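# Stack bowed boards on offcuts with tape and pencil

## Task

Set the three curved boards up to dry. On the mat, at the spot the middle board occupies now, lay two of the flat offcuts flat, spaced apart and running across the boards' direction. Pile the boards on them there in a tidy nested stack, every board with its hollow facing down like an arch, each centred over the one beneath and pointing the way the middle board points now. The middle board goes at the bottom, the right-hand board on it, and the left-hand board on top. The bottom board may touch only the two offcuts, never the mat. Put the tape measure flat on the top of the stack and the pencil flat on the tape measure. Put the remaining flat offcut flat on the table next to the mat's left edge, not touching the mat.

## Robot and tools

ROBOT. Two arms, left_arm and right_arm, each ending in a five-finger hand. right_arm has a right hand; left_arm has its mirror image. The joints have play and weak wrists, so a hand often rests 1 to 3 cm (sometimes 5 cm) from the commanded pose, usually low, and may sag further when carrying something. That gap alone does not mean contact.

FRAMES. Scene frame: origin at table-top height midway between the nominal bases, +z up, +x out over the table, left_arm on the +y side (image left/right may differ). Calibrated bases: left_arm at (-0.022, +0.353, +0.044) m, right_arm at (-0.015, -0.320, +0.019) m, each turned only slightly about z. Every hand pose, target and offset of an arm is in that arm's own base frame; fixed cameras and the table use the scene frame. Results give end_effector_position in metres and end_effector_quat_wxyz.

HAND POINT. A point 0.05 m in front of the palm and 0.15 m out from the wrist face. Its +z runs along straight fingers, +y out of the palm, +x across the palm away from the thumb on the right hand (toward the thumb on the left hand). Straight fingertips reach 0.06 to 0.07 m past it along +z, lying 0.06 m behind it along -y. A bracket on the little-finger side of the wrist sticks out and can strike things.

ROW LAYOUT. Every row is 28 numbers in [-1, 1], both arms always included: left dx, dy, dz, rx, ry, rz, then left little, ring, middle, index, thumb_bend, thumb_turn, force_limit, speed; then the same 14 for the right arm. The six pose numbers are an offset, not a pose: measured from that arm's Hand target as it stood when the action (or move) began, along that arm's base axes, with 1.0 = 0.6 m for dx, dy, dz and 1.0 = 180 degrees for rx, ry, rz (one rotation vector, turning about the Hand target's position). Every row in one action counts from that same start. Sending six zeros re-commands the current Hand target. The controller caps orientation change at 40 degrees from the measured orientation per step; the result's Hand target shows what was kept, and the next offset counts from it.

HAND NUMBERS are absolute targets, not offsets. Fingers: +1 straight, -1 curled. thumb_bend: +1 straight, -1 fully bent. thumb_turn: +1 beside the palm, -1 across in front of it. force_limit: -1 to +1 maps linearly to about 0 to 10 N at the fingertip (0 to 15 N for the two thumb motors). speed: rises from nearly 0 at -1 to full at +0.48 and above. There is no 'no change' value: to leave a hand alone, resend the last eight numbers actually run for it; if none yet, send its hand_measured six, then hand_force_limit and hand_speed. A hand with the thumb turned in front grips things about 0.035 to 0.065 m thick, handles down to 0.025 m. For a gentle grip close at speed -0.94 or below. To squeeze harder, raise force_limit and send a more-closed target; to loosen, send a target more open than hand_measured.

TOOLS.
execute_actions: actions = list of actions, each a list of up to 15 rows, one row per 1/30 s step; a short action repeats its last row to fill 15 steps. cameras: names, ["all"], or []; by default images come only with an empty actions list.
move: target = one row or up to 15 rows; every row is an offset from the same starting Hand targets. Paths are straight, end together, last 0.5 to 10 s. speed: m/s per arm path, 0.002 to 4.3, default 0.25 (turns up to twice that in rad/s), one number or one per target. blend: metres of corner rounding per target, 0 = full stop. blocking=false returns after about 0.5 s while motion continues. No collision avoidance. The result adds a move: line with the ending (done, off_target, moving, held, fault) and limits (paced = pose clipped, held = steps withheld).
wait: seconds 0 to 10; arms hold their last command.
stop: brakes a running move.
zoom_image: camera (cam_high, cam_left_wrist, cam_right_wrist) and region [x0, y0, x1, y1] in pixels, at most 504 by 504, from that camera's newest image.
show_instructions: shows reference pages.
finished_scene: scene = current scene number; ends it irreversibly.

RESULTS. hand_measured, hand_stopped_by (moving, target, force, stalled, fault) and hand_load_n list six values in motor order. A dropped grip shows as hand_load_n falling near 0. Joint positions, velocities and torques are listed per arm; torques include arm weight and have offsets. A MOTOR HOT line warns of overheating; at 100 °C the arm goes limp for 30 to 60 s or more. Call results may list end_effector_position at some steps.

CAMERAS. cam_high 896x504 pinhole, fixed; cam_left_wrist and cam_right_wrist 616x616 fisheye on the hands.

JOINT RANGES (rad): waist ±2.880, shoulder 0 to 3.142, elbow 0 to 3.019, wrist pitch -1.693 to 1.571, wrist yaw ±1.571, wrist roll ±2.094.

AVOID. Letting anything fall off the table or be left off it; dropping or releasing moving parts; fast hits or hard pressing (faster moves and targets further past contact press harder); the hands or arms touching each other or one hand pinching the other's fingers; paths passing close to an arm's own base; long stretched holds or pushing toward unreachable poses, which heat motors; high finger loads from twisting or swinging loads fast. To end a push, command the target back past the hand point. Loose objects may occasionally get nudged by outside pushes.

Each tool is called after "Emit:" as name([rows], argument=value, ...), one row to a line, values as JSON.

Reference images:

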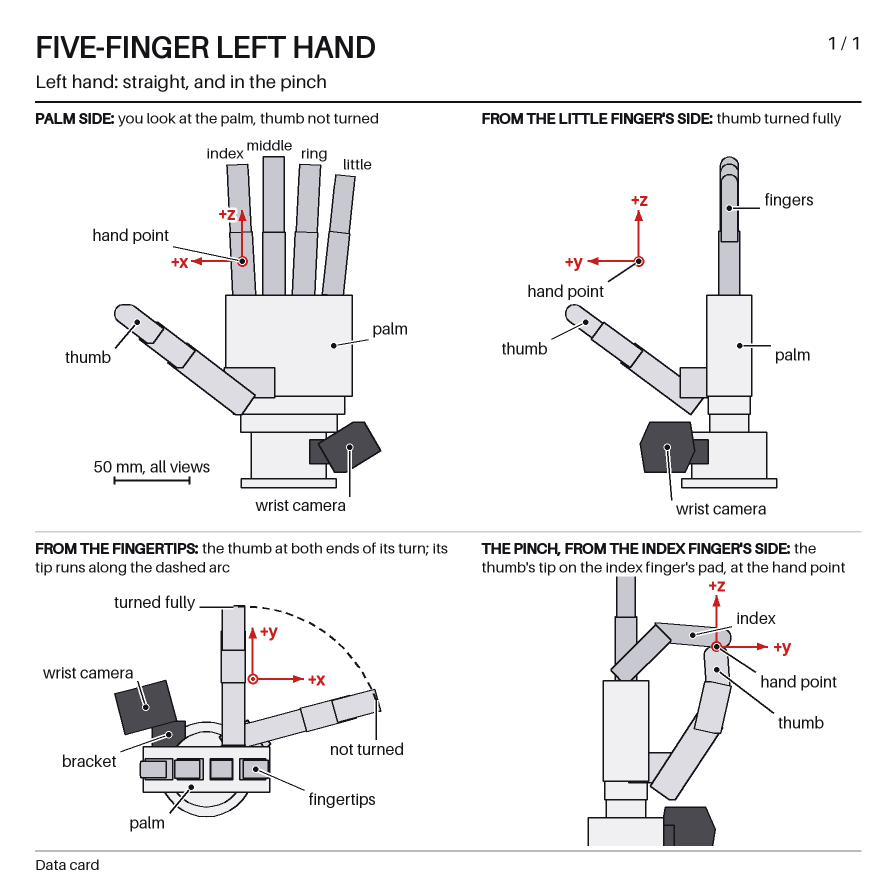

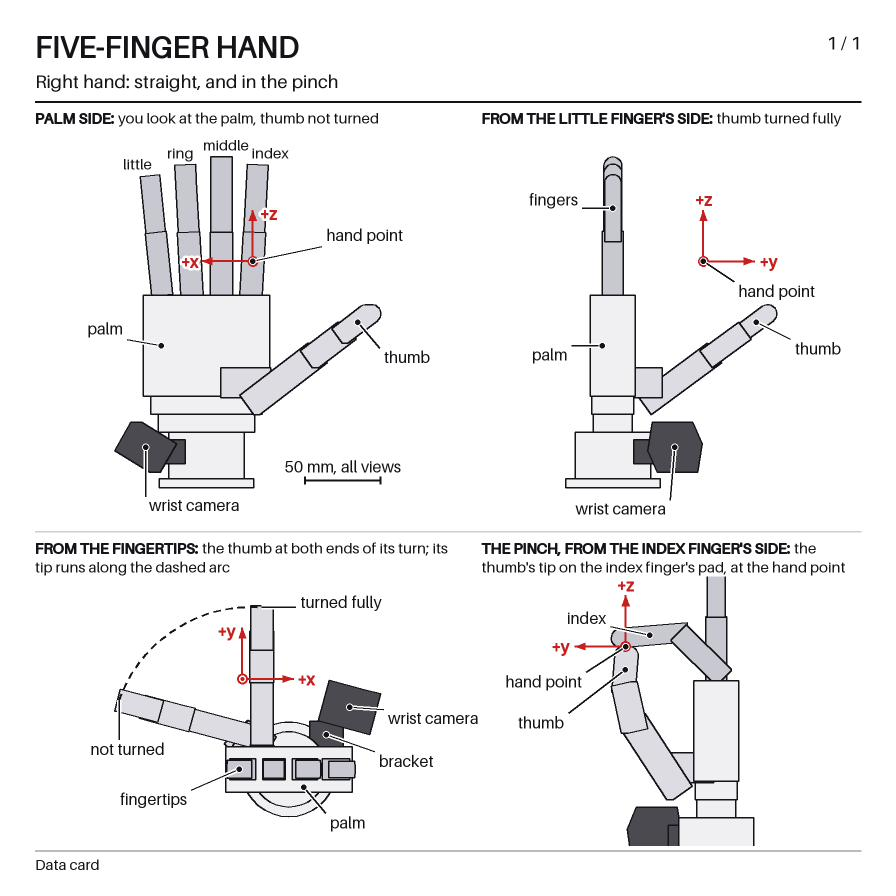

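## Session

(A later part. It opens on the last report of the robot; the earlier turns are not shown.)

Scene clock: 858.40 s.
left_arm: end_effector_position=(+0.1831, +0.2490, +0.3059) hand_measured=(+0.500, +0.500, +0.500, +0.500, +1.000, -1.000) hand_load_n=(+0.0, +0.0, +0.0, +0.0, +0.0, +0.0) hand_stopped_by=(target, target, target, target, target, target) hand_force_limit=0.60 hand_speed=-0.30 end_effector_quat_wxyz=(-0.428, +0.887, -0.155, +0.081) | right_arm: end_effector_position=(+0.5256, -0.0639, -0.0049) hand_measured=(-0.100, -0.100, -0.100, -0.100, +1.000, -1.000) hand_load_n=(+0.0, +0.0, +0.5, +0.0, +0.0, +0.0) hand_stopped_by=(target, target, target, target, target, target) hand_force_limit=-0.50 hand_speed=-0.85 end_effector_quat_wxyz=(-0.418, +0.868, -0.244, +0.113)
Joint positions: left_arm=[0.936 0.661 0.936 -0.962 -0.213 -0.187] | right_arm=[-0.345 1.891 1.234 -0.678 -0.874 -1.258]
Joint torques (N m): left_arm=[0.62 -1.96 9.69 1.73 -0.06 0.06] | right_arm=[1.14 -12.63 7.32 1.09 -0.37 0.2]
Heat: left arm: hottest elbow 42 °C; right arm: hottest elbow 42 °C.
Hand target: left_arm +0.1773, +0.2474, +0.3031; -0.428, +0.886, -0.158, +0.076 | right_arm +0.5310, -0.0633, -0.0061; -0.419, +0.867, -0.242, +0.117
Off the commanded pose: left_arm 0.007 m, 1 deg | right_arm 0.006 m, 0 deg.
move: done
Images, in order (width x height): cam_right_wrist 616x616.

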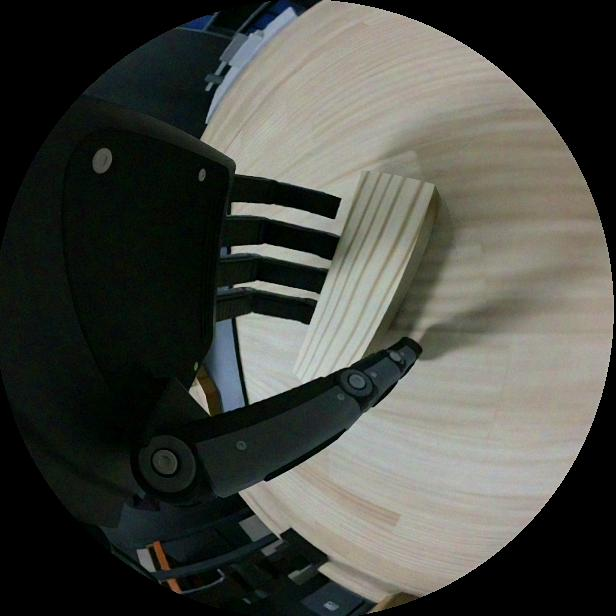

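Emit:
move([
  [0,0,0,0,0,0,0.5,0.5,0.5,0.5,1,-1,0.6,-0.3,0,0,0.0,0,0,0,-0.1,-0.1,-0.1,-0.1,0.5,-1,0.1,-0.85],
], speed=0.05, cameras=["cam_right_wrist"])

Emit:
zoom_image(camera="cam_right_wrist", region=[220, 150, 480, 410])

Scene clock: 860.67 s.
left_arm: end_effector_position=(+0.1831, +0.2490, +0.3059) hand_measured=(+0.500, +0.500, +0.500, +0.500, +1.000, -1.000) hand_load_n=(+0.0, +0.0, +0.0, +0.0, +0.0, +0.5) hand_stopped_by=(target, target, target, target, target, target) hand_force_limit=0.60 hand_speed=-0.30 end_effector_quat_wxyz=(-0.428, +0.887, -0.155, +0.081) | right_arm: end_effector_position=(+0.5256, -0.0639, -0.0049) hand_measured=(-0.100, -0.100, -0.100, -0.100, +0.764, -1.000) hand_load_n=(+0.0, +0.0, +8.5, +0.0, +8.5, +2.5) hand_stopped_by=(target, target, target, target, force, target) hand_force_limit=0.10 hand_speed=-0.85 end_effector_quat_wxyz=(-0.418, +0.868, -0.244, +0.113)
Joint positions: left_arm=[0.936 0.661 0.936 -0.962 -0.213 -0.187] | right_arm=[-0.345 1.891 1.234 -0.678 -0.874 -1.258]
Joint torques (N m): left_arm=[0.21 -2.14 9.52 1.65 -0.09 0.09] | right_arm=[1.14 -12.45 7.34 1.07 -0.37 0.21]
Heat: left arm: hottest elbow 42 °C; right arm: hottest elbow 42 °C.
Hand target: left_arm +0.1773, +0.2474, +0.3031; -0.428, +0.886, -0.158, +0.076 | right_arm +0.5310, -0.0633, -0.0061; -0.419, +0.867, -0.242, +0.117
Off the commanded pose: left_arm 0.007 m, 1 deg | right_arm 0.006 m, 0 deg.
move: done
Images, in order (width x height): cam_right_wrist 616x616.

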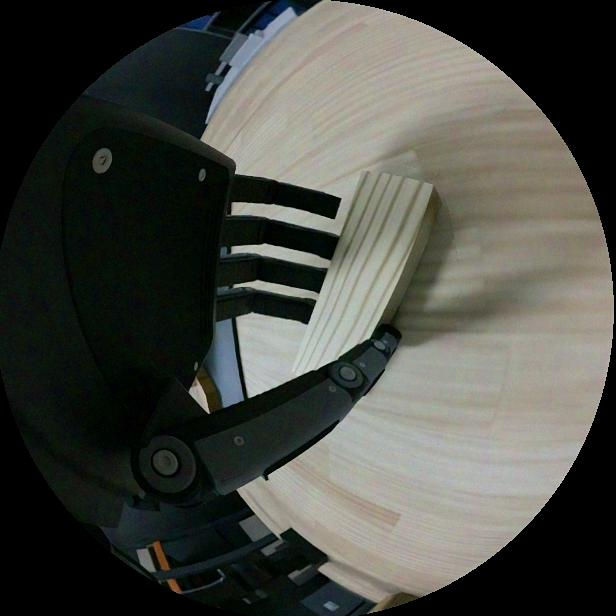

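Scaled by 1.938 from the camera's 616x616 image, which has a finer 880x880 frame.

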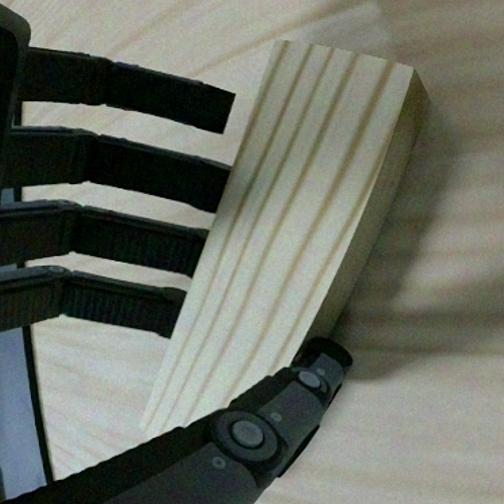

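Emit:
move([
  [0,0,0,0,0,0,0.5,0.5,0.5,0.5,1,-1,0.6,-0.3,0,0,0.0,0,0,0,-0.1,-0.3,-0.1,-0.3,0.5,-1,-0.3,-0.93],
], speed=0.05)

Emit:
move([
  [0,0,0,0,0,0,0.5,0.5,0.5,0.5,1,-1,0.6,-0.3,0.01,0,0.1,0,0,0,-0.1,-0.3,-0.1,-0.3,0.5,-1,-0.3,-0.93],
  [0,0,0,0,0,0,0.5,0.5,0.5,0.5,1,-1,0.6,-0.3,0.02,0,0.25,0,0,0,-0.1,-0.3,-0.1,-0.3,0.5,-1,-0.3,-0.93],
], speed=0.08, blend=0.01, cameras=["cam_right_wrist","cam_high"])

Scene clock: 862.57 s.
left_arm: end_effector_position=(+0.1831, +0.2490, +0.3059) hand_measured=(+0.500, +0.500, +0.500, +0.500, +1.000, -1.000) hand_load_n=(+0.0, +0.0, +0.0, +0.0, +0.0, +0.0) hand_stopped_by=(target, target, target, target, target, target) hand_force_limit=0.60 hand_speed=-0.30 end_effector_quat_wxyz=(-0.428, +0.887, -0.155, +0.081) | right_arm: end_effector_position=(+0.5256, -0.0639, -0.0049) hand_measured=(-0.100, -0.144, -0.100, -0.138, +0.766, -1.000) hand_load_n=(+0.0, +3.0, +3.0, +3.5, +11.5, +3.0) hand_stopped_by=(target, force, target, force, force, target) hand_force_limit=-0.30 hand_speed=-0.93 end_effector_quat_wxyz=(-0.418, +0.868, -0.244, +0.113)
Joint positions: left_arm=[0.936 0.661 0.936 -0.962 -0.213 -0.187] | right_arm=[-0.345 1.891 1.234 -0.678 -0.874 -1.258]
Joint torques (N m): left_arm=[0.67 -1.79 9.59 1.76 -0.07 0.09] | right_arm=[1.08 -12.51 7.3 1.1 -0.38 0.21]
Heat: left arm: hottest elbow 42 °C; right arm: hottest elbow 41 °C.
Hand target: left_arm +0.1773, +0.2474, +0.3031; -0.428, +0.886, -0.158, +0.076 | right_arm +0.5310, -0.0633, -0.0061; -0.419, +0.867, -0.242, +0.117
Off the commanded pose: left_arm 0.007 m, 1 deg | right_arm 0.006 m, 0 deg.
move: done

Scene clock: 865.30 s.
left_arm: end_effector_position=(+0.1831, +0.2490, +0.3059) hand_measured=(+0.500, +0.500, +0.500, +0.500, +1.000, -1.000) hand_load_n=(+0.0, +0.0, +0.0, +0.0, +0.0, +0.0) hand_stopped_by=(target, target, target, target, target, target) hand_force_limit=0.60 hand_speed=-0.30 end_effector_quat_wxyz=(-0.428, +0.887, -0.155, +0.081) | right_arm: end_effector_position=(+0.5217, -0.0626, +0.1031) hand_measured=(-0.100, -0.144, -0.100, -0.138, +0.766, -1.000) hand_load_n=(+0.0, +3.0, +3.5, +3.5, +11.5, +3.0) hand_stopped_by=(target, force, target, force, force, target) hand_force_limit=-0.30 hand_speed=-0.93 end_effector_quat_wxyz=(-0.420, +0.866, -0.260, +0.081)
Joint positions: left_arm=[0.936 0.661 0.936 -0.962 -0.213 -0.187] | right_arm=[-0.345 1.779 1.393 -1.019 -0.872 -1.255]
Joint torques (N m): left_arm=[0.79 -1.9 9.74 1.58 -0.06 0.09] | right_arm=[1.55 -15.33 12.9 0.2 -0.42 0.22]
Heat: left arm: hottest elbow 42 °C; right arm: hottest elbow 42 °C.
Hand target: left_arm +0.1773, +0.2474, +0.3031; -0.428, +0.886, -0.158, +0.076 | right_arm +0.5430, -0.0633, +0.1439; -0.419, +0.867, -0.242, +0.117
Off the commanded pose: left_arm 0.007 m, 1 deg | right_arm 0.046 m, 5 deg.
move: off_target (right_arm)
Images, in order (width x height): cam_high 896x504, cam_right_wrist 616x616.

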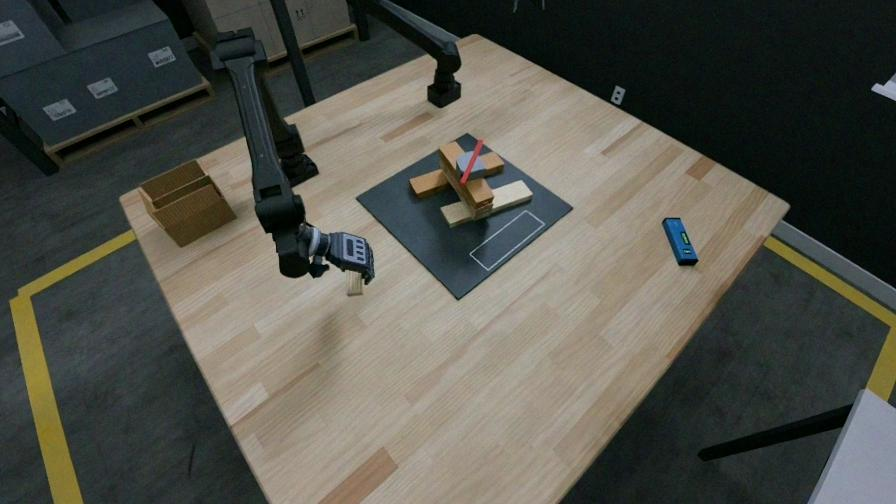

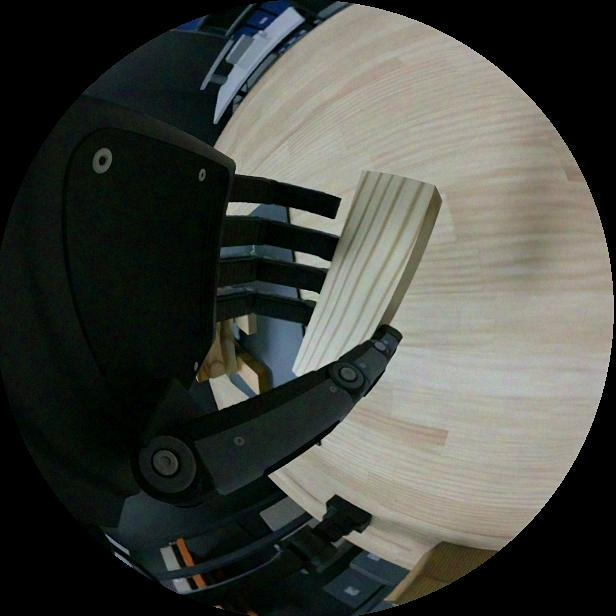

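Emit:
move([
  [0,0,0,0,0,0,0.5,0.5,0.5,0.5,1,-1,0.6,-0.3,-0.12,0.05,0.38,0,0,0,-0.1,-0.3,-0.1,-0.3,0.5,-1,-0.3,-0.93],
  [0,0,0,0,0,0,0.5,0.5,0.5,0.5,1,-1,0.6,-0.3,-0.355,0.656,0.38,0,0,0.1,-0.1,-0.3,-0.1,-0.3,0.5,-1,-0.3,-0.93],
], speed=0.2, blend=0.04, cameras=["cam_high"])

Scene clock: 871.27 s.
left_arm: end_effector_position=(+0.1831, +0.2490, +0.3059) hand_measured=(+0.500, +0.500, +0.500, +0.500, +1.000, -1.000) hand_load_n=(+0.0, +0.0, +0.0, +0.0, +0.0, +0.0) hand_stopped_by=(target, target, target, target, target, target) hand_force_limit=0.60 hand_speed=-0.30 end_effector_quat_wxyz=(-0.428, +0.887, -0.155, +0.081) | right_arm: end_effector_position=(+0.3259, +0.3231, +0.3536) hand_measured=(-0.100, -0.144, -0.100, -0.138, +0.766, -1.000) hand_load_n=(+0.0, +3.5, +3.5, +3.5, +12.0, +3.0) hand_stopped_by=(target, force, target, force, force, target) hand_force_limit=-0.30 hand_speed=-0.93 end_effector_quat_wxyz=(-0.414, +0.903, -0.109, +0.034)
Joint positions: left_arm=[0.936 0.661 0.936 -0.962 -0.213 -0.187] | right_arm=[0.56 1.273 1.459 -1.085 -0.579 -0.563]
Joint torques (N m): left_arm=[0.56 -1.44 9.62 1.74 -0.05 0.09] | right_arm=[1.38 -7.82 10.89 2.22 -0.19 0.23]
Heat: left arm: hottest elbow 42 °C; right arm: hottest elbow 43 °C.
Hand target: left_arm +0.1773, +0.2474, +0.3031; -0.428, +0.886, -0.158, +0.076 | right_arm +0.3300, +0.3303, +0.3719; -0.432, +0.895, -0.104, +0.050
Off the commanded pose: left_arm 0.007 m, 1 deg | right_arm 0.020 m, 3 deg.
move: off_target (right_arm)
Images, in order (width x height): cam_high 896x504.

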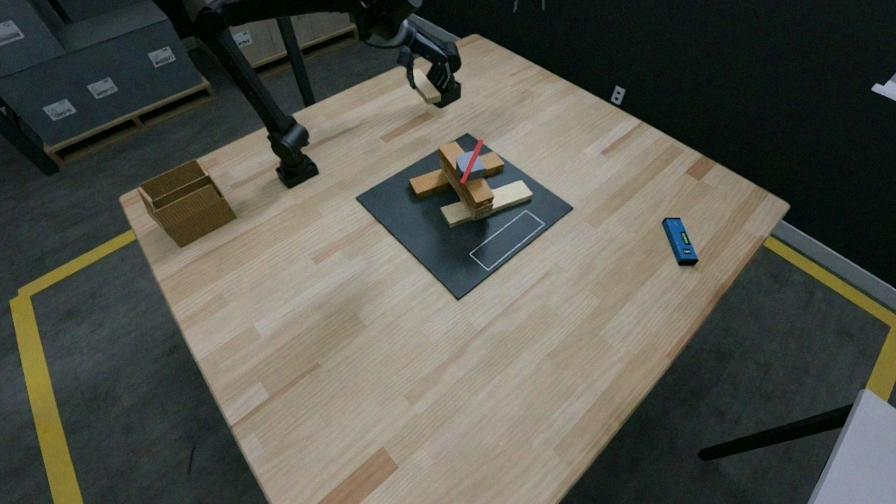

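Emit:
move([
  [0,0,0,0,0,0,0.5,0.5,0.5,0.5,1,-1,0.6,-0.3,0.025,0.525,-0.12,0,0,0.0757,-0.1,-0.3,-0.1,-0.3,0.5,-1,-0.3,-0.93],
], speed=0.2, cameras=["cam_high","cam_right_wrist"])

Emit:
zoom_image(camera="cam_high", region=[400, 40, 560, 200])

Scene clock: 875.23 s.
left_arm: end_effector_position=(+0.1831, +0.2490, +0.3059) hand_measured=(+0.500, +0.500, +0.500, +0.500, +1.000, -1.000) hand_load_n=(+0.0, +0.0, +0.0, +0.0, +0.0, +0.0) hand_stopped_by=(target, target, target, target, target, target) hand_force_limit=0.60 hand_speed=-0.30 end_effector_quat_wxyz=(-0.428, +0.887, -0.155, +0.081) | right_arm: end_effector_position=(+0.3403, +0.6328, +0.2668) hand_measured=(-0.100, -0.144, -0.100, -0.138, +0.766, -1.000) hand_load_n=(+0.0, +3.0, +3.5, +3.5, +11.5, +3.0) hand_stopped_by=(target, force, target, force, force, target) hand_force_limit=-0.30 hand_speed=-0.93 end_effector_quat_wxyz=(-0.411, +0.911, -0.002, -0.014)
Joint positions: left_arm=[0.936 0.661 0.936 -0.962 -0.213 -0.187] | right_arm=[0.951 1.928 2.015 -0.924 -0.473 -0.431]
Joint torques (N m): left_arm=[0.67 -1.85 9.62 1.61 -0.05 0.11] | right_arm=[1.08 -15.74 15.02 1.09 -0.14 0.2]
Heat: left arm: hottest elbow 42 °C; right arm: hottest elbow 43 °C.
Hand target: left_arm +0.1773, +0.2474, +0.3031; -0.428, +0.886, -0.158, +0.076 | right_arm +0.3450, +0.6453, +0.2999; -0.435, +0.901, +0.003, -0.002
Off the commanded pose: left_arm 0.007 m, 1 deg | right_arm 0.036 m, 3 deg.
move: off_target (right_arm)
Images, in order (width x height): cam_high 896x504, cam_right_wrist 616x616.

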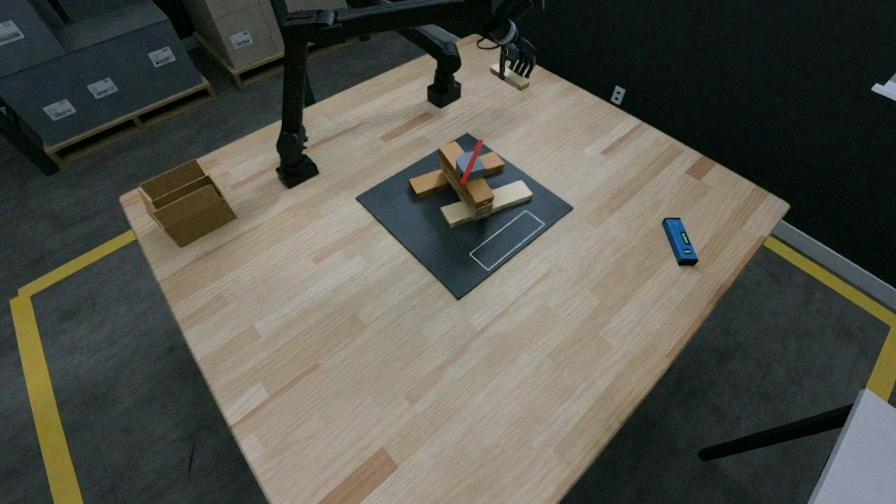

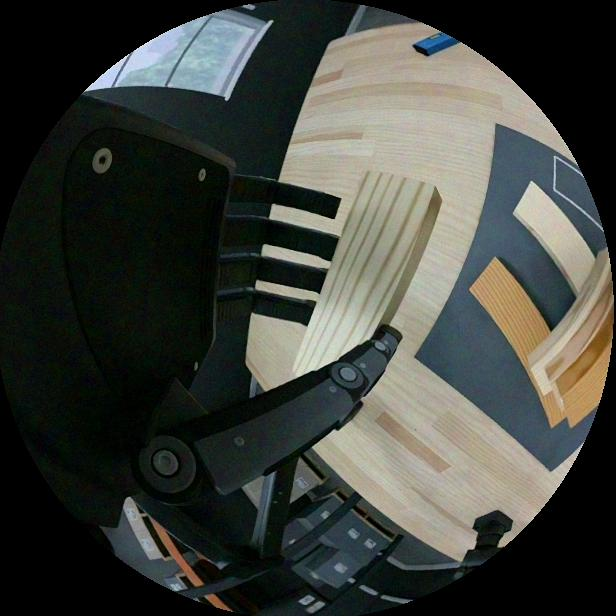

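Scaled by 3.150 from the camera's 896x504 image, which has a finer 1280x720 frame.

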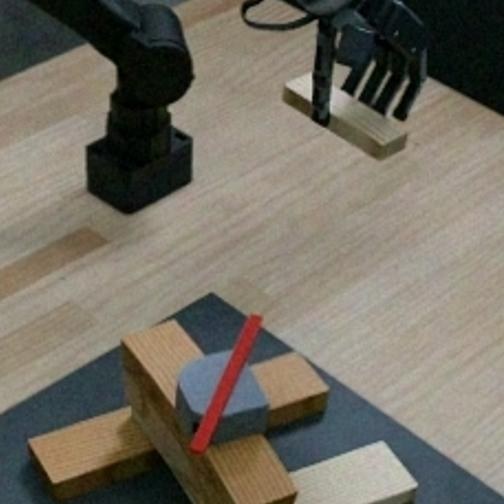

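Emit:
move([
  [0,0,0,0,0,0,0.5,0.5,0.5,0.5,1,-1,0.6,-0.3,0,0,-0.38,0,0,0,-0.1,-0.3,-0.1,-0.3,0.5,-1,-0.3,-0.93],
], speed=0.15, cameras=["cam_high","cam_right_wrist"])

Emit:
zoom_image(camera="cam_high", region=[440, 60, 560, 180])

Scene clock: 878.63 s.
left_arm: end_effector_position=(+0.1831, +0.2490, +0.3059) hand_measured=(+0.500, +0.500, +0.500, +0.500, +1.000, -1.000) hand_load_n=(-0.5, +0.0, +0.0, +0.0, +0.0, +0.0) hand_stopped_by=(target, target, target, target, target, target) hand_force_limit=0.60 hand_speed=-0.30 end_effector_quat_wxyz=(-0.428, +0.887, -0.155, +0.081) | right_arm: end_effector_position=(+0.3405, +0.6336, +0.0566) hand_measured=(-0.100, -0.144, -0.100, -0.138, +0.766, -1.000) hand_load_n=(+0.0, +3.0, +3.5, +3.5, +12.0, +3.0) hand_stopped_by=(target, force, target, force, force, target) hand_force_limit=-0.30 hand_speed=-0.93 end_effector_quat_wxyz=(-0.416, +0.909, -0.002, -0.012)
Joint positions: left_arm=[0.936 0.661 0.936 -0.962 -0.213 -0.187] | right_arm=[0.951 2.025 1.597 -0.398 -0.473 -0.427]
Joint torques (N m): left_arm=[0.62 -1.61 9.59 1.8 -0.09 0.11] | right_arm=[1.2 -16.73 9.63 2.35 -0.13 0.19]
Heat: left arm: hottest elbow 42 °C; right arm: hottest elbow 44 °C.
Hand target: left_arm +0.1773, +0.2474, +0.3031; -0.428, +0.886, -0.158, +0.076 | right_arm +0.3450, +0.6453, +0.0719; -0.435, +0.901, +0.003, -0.002
Off the commanded pose: left_arm 0.007 m, 1 deg | right_arm 0.020 m, 3 deg.
move: off_target (right_arm)
Images, in order (width x height): cam_high 896x504, cam_right_wrist 616x616.

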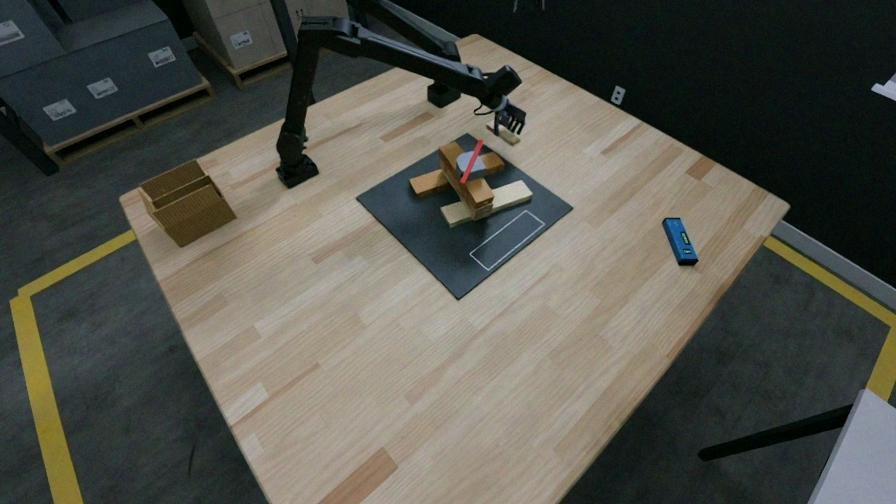

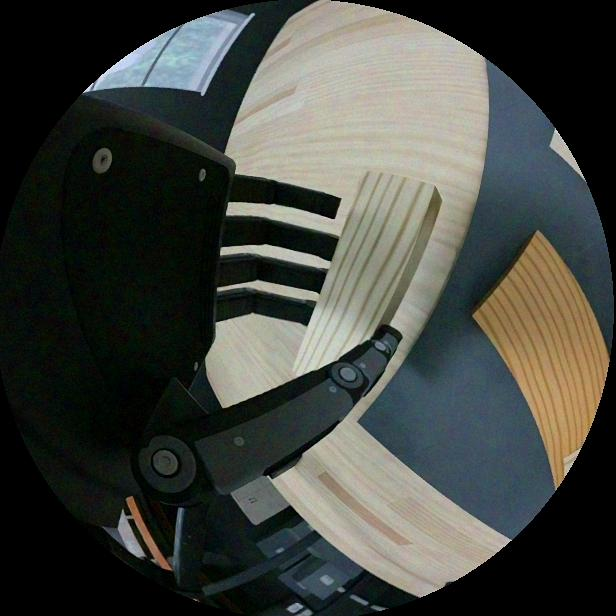

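Scaled by 4.200 from the camera's 896x504 image, which has a finer 1280x720 frame.

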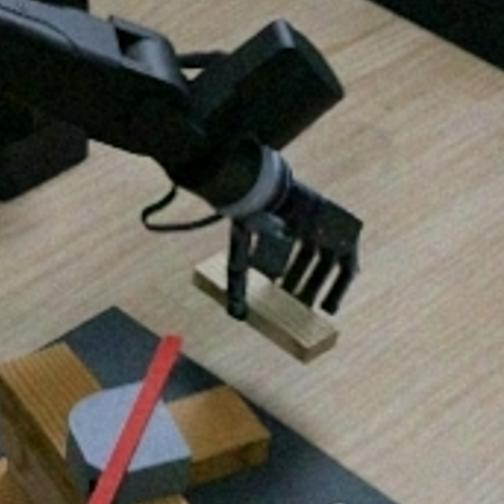

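Emit:
move([
  [0,0,0,0,0,0,0.5,0.5,0.5,0.5,1,-1,0.6,-0.3,0,0.03,0.02,0,0,0,-0.1,-0.3,-0.1,-0.3,0.5,-1,-0.3,-0.93],
  [0,0,0,0,0,0,0.5,0.5,0.5,0.5,1,-1,0.6,-0.3,0,0.025,-0.06,0,0,0,-0.1,-0.3,-0.1,-0.3,0.5,-1,-0.3,-0.93],
], speed=0.08, cameras=["cam_high","cam_right_wrist"])

Emit:
zoom_image(camera="cam_high", region=[440, 60, 560, 180])

Scene clock: 883.60 s.
left_arm: end_effector_position=(+0.1831, +0.2490, +0.3059) hand_measured=(+0.500, +0.500, +0.500, +0.500, +1.000, -1.000) hand_load_n=(+0.0, +0.0, +0.0, +0.0, +0.0, +0.0) hand_stopped_by=(target, target, target, target, target, target) hand_force_limit=0.60 hand_speed=-0.30 end_effector_quat_wxyz=(-0.428, +0.887, -0.155, +0.081) | right_arm: end_effector_position=(+0.3504, +0.6447, +0.0264) hand_measured=(-0.100, -0.144, -0.100, -0.138, +0.766, -1.000) hand_load_n=(+0.0, +3.0, +3.5, +3.5, +11.5, +3.0) hand_stopped_by=(target, force, target, force, force, target) hand_force_limit=-0.30 hand_speed=-0.93 end_effector_quat_wxyz=(-0.419, +0.908, -0.005, -0.005)
Joint positions: left_arm=[0.936 0.661 0.936 -0.962 -0.213 -0.187] | right_arm=[0.951 2.088 1.613 -0.336 -0.463 -0.422]
Joint torques (N m): left_arm=[0.67 -1.61 9.63 1.69 -0.09 0.08] | right_arm=[1.38 -16.79 9.22 2.41 -0.18 0.2]
Heat: left arm: hottest elbow 42 °C; right arm: hottest elbow 43 °C.
Hand target: left_arm +0.1773, +0.2474, +0.3031; -0.428, +0.886, -0.158, +0.076 | right_arm +0.3450, +0.6603, +0.0359; -0.435, +0.901, +0.003, -0.002
Off the commanded pose: left_arm 0.007 m, 1 deg | right_arm 0.019 m, 2 deg.
move: off_target (right_arm)
Images, in order (width x height): cam_high 896x504, cam_right_wrist 616x616.

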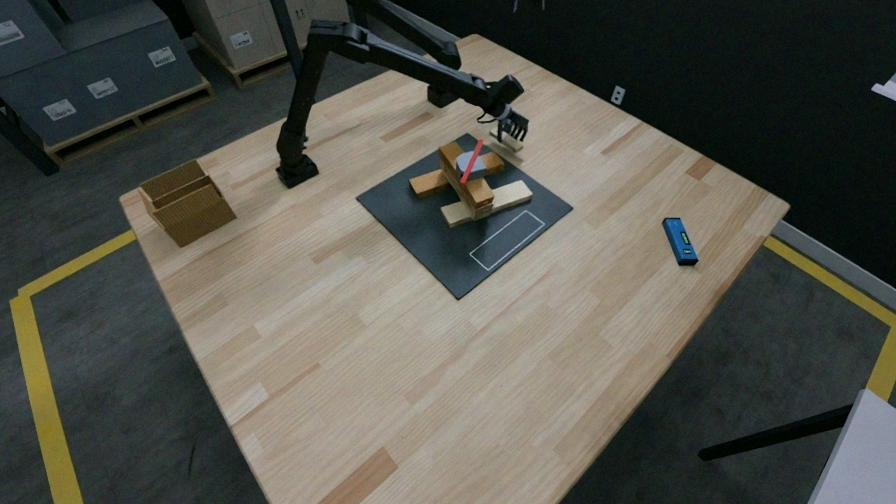

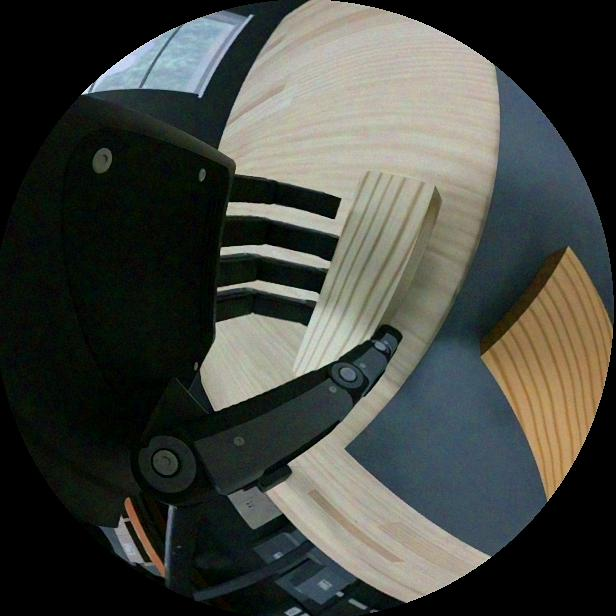

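Scaled by 4.200 from the camera's 896x504 image, which has a finer 1280x720 frame.

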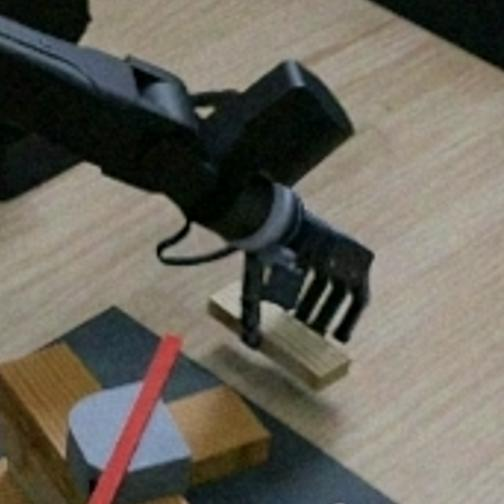

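Emit:
move([
  [0,0,0,0,0,0,0.5,0.5,0.5,0.5,1,-1,0.6,-0.3,0,0.0,-0.035,0,0,0,-0.1,-0.3,-0.1,-0.3,0.5,-1,-0.3,-0.93],
], speed=0.05, cameras=["cam_high","cam_right_wrist"])

Emit:
zoom_image(camera="cam_high", region=[460, 100, 560, 200])

Scene clock: 885.33 s.
left_arm: end_effector_position=(+0.1831, +0.2490, +0.3059) hand_measured=(+0.500, +0.500, +0.500, +0.500, +1.000, -1.000) hand_load_n=(-0.5, +0.0, +0.0, +0.0, +0.0, +0.0) hand_stopped_by=(target, target, target, target, target, target) hand_force_limit=0.60 hand_speed=-0.30 end_effector_quat_wxyz=(-0.428, +0.887, -0.155, +0.081) | right_arm: end_effector_position=(+0.3499, +0.6445, +0.0044) hand_measured=(-0.100, -0.144, -0.100, -0.138, +0.766, -1.000) hand_load_n=(+0.0, +3.5, +4.0, +3.5, +11.5, +3.0) hand_stopped_by=(target, force, target, force, force, target) hand_force_limit=-0.30 hand_speed=-0.93 end_effector_quat_wxyz=(-0.418, +0.908, -0.007, -0.006)
Joint positions: left_arm=[0.936 0.661 0.936 -0.962 -0.213 -0.187] | right_arm=[0.951 2.115 1.596 -0.293 -0.463 -0.418]
Joint torques (N m): left_arm=[0.62 -1.14 9.51 1.73 -0.09 0.08] | right_arm=[1.44 -16.97 9.13 2.41 -0.17 0.2]
Heat: left arm: hottest elbow 42 °C; right arm: hottest elbow 43 °C.
Hand target: left_arm +0.1773, +0.2474, +0.3031; -0.428, +0.886, -0.158, +0.076 | right_arm +0.3450, +0.6603, +0.0149; -0.435, +0.901, +0.003, -0.002
Off the commanded pose: left_arm 0.007 m, 1 deg | right_arm 0.020 m, 2 deg.
move: off_target (right_arm)
Images, in order (width x height): cam_high 896x504, cam_right_wrist 616x616.

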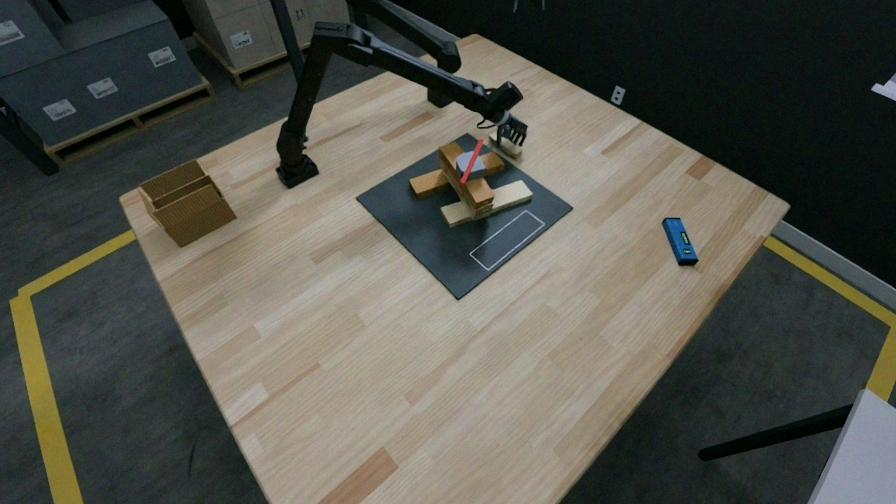

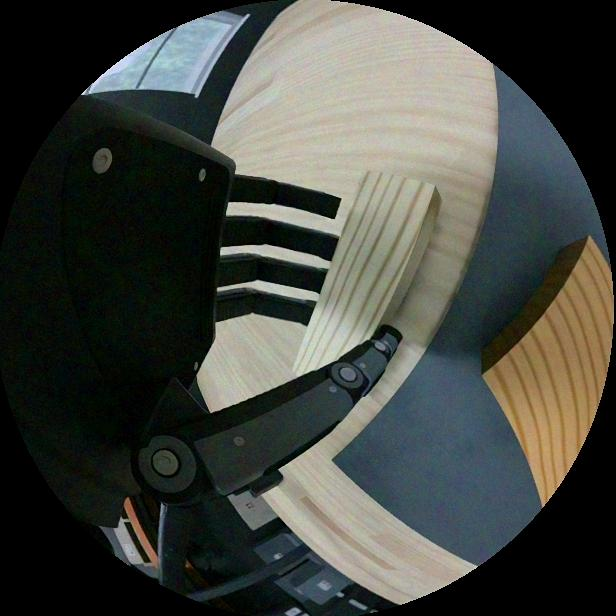

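Scaled by 5.040 from the camera's 896x504 image, which has a finer 1280x720 frame.

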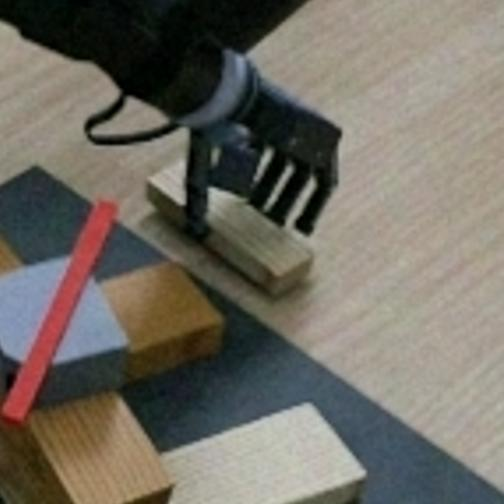

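Emit:
move([
  [0,0,0,0,0,0,0.5,0.5,0.5,0.5,1,-1,0.6,-0.3,0,0.03,0.03,0,0,0,-0.1,-0.3,-0.1,-0.3,0.5,-1,-0.3,-0.93],
  [0,0,0,0,0,0,0.5,0.5,0.5,0.5,1,-1,0.6,-0.3,0,0.03,-0.015,0,0,0,-0.1,-0.3,-0.1,-0.3,0.5,-1,-0.3,-0.93],
], speed=0.06, cameras=["cam_high","cam_right_wrist"])

Emit:
zoom_image(camera="cam_high", region=[460, 100, 560, 200])

Scene clock: 888.37 s.
left_arm: end_effector_position=(+0.1831, +0.2490, +0.3059) hand_measured=(+0.500, +0.500, +0.500, +0.500, +1.000, -1.000) hand_load_n=(+0.0, +0.0, +0.0, +0.0, +0.0, +0.0) hand_stopped_by=(target, target, target, target, target, target) hand_force_limit=0.60 hand_speed=-0.30 end_effector_quat_wxyz=(-0.428, +0.887, -0.155, +0.081) | right_arm: end_effector_position=(+0.3418, +0.6539, -0.0083) hand_measured=(-0.100, -0.144, -0.100, -0.138, +0.766, -1.000) hand_load_n=(+0.0, +2.5, +3.5, +4.0, +12.0, +2.5) hand_stopped_by=(target, force, target, force, force, target) hand_force_limit=-0.30 hand_speed=-0.93 end_effector_quat_wxyz=(-0.413, +0.911, -0.003, -0.009)
Joint positions: left_arm=[0.936 0.661 0.936 -0.962 -0.213 -0.187] | right_arm=[0.969 2.144 1.614 -0.292 -0.454 -0.414]
Joint torques (N m): left_arm=[0.56 -1.26 9.66 1.68 -0.07 0.1] | right_arm=[1.55 -16.38 11.95 2.25 -0.12 0.21]
Heat: left arm: hottest elbow 42 °C; right arm: hottest elbow 43 °C.
Hand target: left_arm +0.1773, +0.2474, +0.3031; -0.428, +0.886, -0.158, +0.076 | right_arm +0.3450, +0.6783, +0.0059; -0.435, +0.901, +0.003, -0.002
Off the commanded pose: left_arm 0.007 m, 1 deg | right_arm 0.028 m, 3 deg.
move: off_target (right_arm)
Images, in order (width x height): cam_high 896x504, cam_right_wrist 616x616.

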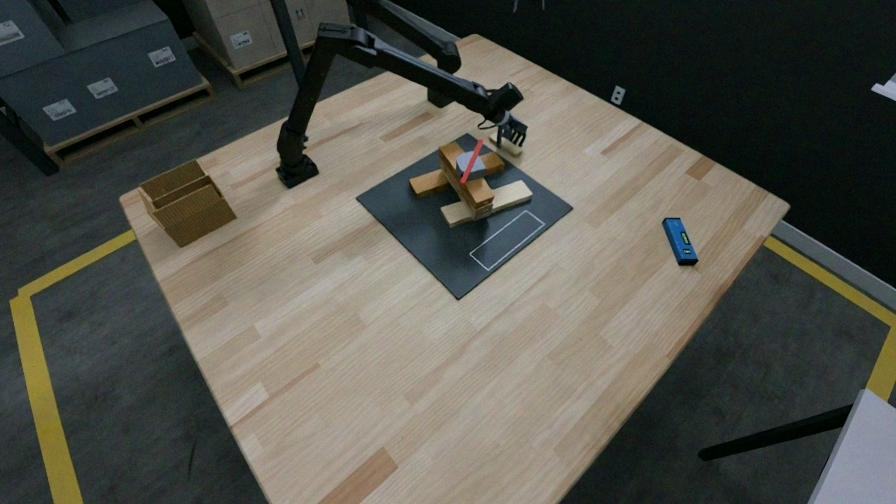

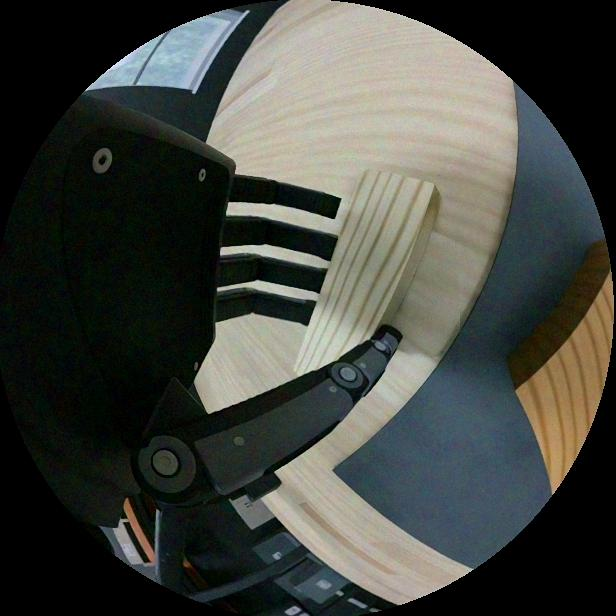

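Scaled by 5.040 from the camera's 896x504 image, which has a finer 1280x720 frame.

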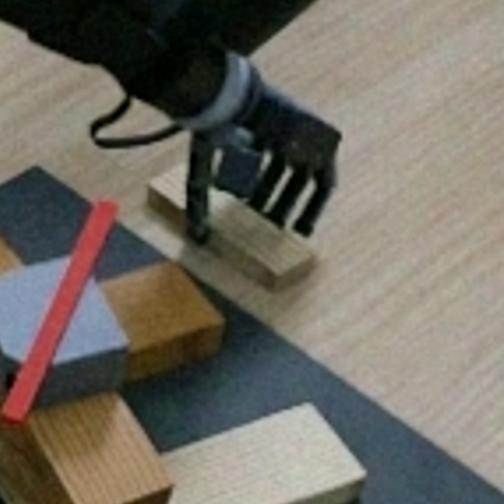

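Emit:
move([
  [0,0,0,0,0,0,0.5,0.5,0.5,0.5,1,-1,0.6,-0.3,0,0.0,0.0,0,0,0,0.4,0.4,0.4,0.4,1,-1,0.0,-0.8],
], speed=0.05, cameras=["cam_right_wrist"])

Emit:
move([
  [0,0,0,0,0,0,0.5,0.5,0.5,0.5,1,-1,0.6,-0.3,0.0,0.02,0.1,0,0,0,0.5,0.5,0.5,0.5,1,-1,0.0,-0.8],
  [0,0,0,0,0,0,0.5,0.5,0.5,0.5,1,-1,0.6,-0.3,0.0,0.02,0.3,0,0,0,0.5,0.5,0.5,0.5,1,-1,0.0,-0.8],
], speed=0.08, blend=0.01, cameras=["cam_right_wrist","cam_high"])

Emit:
zoom_image(camera="cam_high", region=[460, 100, 560, 200])

Scene clock: 890.70 s.
left_arm: end_effector_position=(+0.1831, +0.2490, +0.3059) hand_measured=(+0.500, +0.500, +0.500, +0.500, +1.000, -1.000) hand_load_n=(+0.0, +0.0, +0.0, +0.0, +0.5, +0.0) hand_stopped_by=(target, target, target, target, target, target) hand_force_limit=0.60 hand_speed=-0.30 end_effector_quat_wxyz=(-0.428, +0.887, -0.155, +0.081) | right_arm: end_effector_position=(+0.3445, +0.6551, -0.0067) hand_measured=(+0.400, +0.400, +0.400, +0.400, +1.000, -1.000) hand_load_n=(+0.0, +0.0, -0.5, +0.0, +0.0, +0.0) hand_stopped_by=(target, target, target, target, target, target) hand_force_limit=0.00 hand_speed=-0.80 end_effector_quat_wxyz=(-0.415, +0.910, -0.008, -0.009)
Joint positions: left_arm=[0.936 0.661 0.936 -0.962 -0.213 -0.187] | right_arm=[0.966 2.146 1.619 -0.289 -0.454 -0.404]
Joint torques (N m): left_arm=[0.79 -1.73 9.69 1.72 -0.08 0.07] | right_arm=[1.55 -16.26 11.67 2.18 -0.12 0.18]
Heat: left arm: hottest elbow 42 °C; right arm: hottest elbow 43 °C.
Hand target: left_arm +0.1773, +0.2474, +0.3031; -0.428, +0.886, -0.158, +0.076 | right_arm +0.3450, +0.6783, +0.0059; -0.435, +0.901, +0.003, -0.002
Off the commanded pose: left_arm 0.007 m, 1 deg | right_arm 0.026 m, 3 deg.
move: off_target (right_arm)
Images, in order (width x height): cam_right_wrist 616x616.

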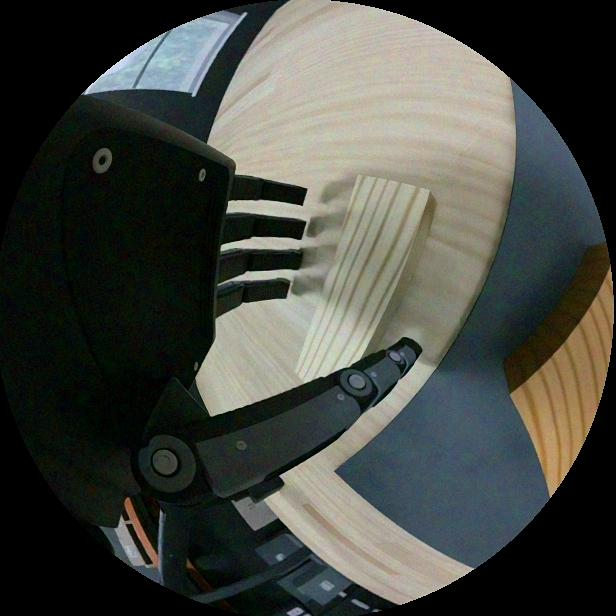

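Scene clock: 893.93 s.
left_arm: end_effector_position=(+0.1831, +0.2490, +0.3059) hand_measured=(+0.500, +0.500, +0.500, +0.500, +1.000, -1.000) hand_load_n=(+0.0, +0.0, +0.0, +0.0, +0.0, +0.0) hand_stopped_by=(target, target, target, target, target, target) hand_force_limit=0.60 hand_speed=-0.30 end_effector_quat_wxyz=(-0.428, +0.887, -0.155, +0.081) | right_arm: end_effector_position=(+0.3477, +0.6688, +0.1258) hand_measured=(+0.500, +0.500, +0.500, +0.500, +1.000, -1.000) hand_load_n=(+0.0, +0.0, +0.0, +0.0, +0.0, +0.0) hand_stopped_by=(target, target, target, target, target, target) hand_force_limit=0.00 hand_speed=-0.80 end_effector_quat_wxyz=(-0.398, +0.917, -0.013, -0.021)
Joint positions: left_arm=[0.936 0.661 0.936 -0.962 -0.213 -0.187] | right_arm=[0.974 2.072 1.88 -0.666 -0.449 -0.399]
Joint torques (N m): left_arm=[0.56 -1.38 9.62 1.61 -0.07 0.05] | right_arm=[1.61 -20.19 14.41 1.01 -0.11 0.22]
Heat: left arm: hottest elbow 42 °C; right arm: hottest elbow 44 °C.
Hand target: left_arm +0.1773, +0.2474, +0.3031; -0.428, +0.886, -0.158, +0.076 | right_arm +0.3450, +0.6903, +0.1859; -0.435, +0.901, +0.003, -0.002
Off the commanded pose: left_arm 0.007 m, 1 deg | right_arm 0.064 m, 5 deg.
move: off_target (right_arm)
Images, in order (width x height): cam_high 896x504, cam_right_wrist 616x616.

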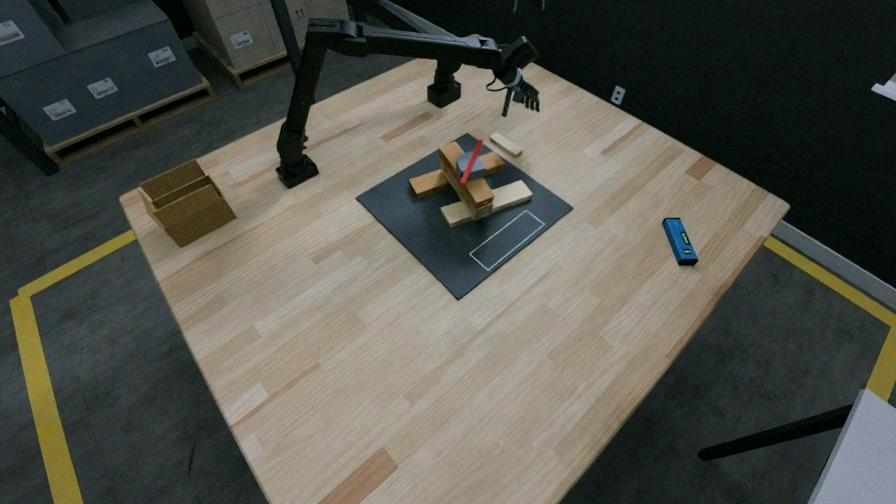

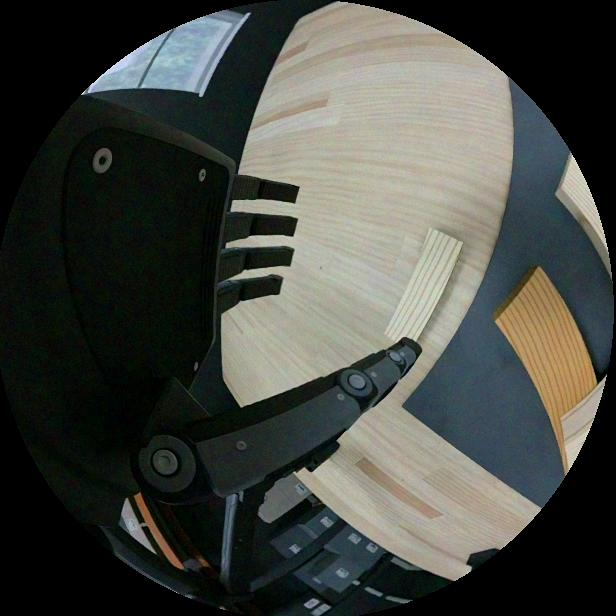

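Scaled by 5.040 from the camera's 896x504 image, which has a finer 1280x720 frame.

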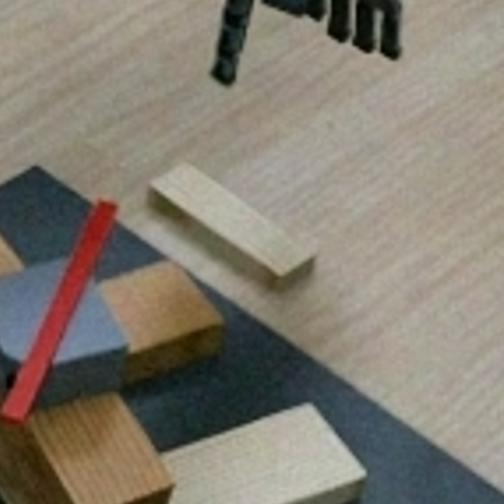

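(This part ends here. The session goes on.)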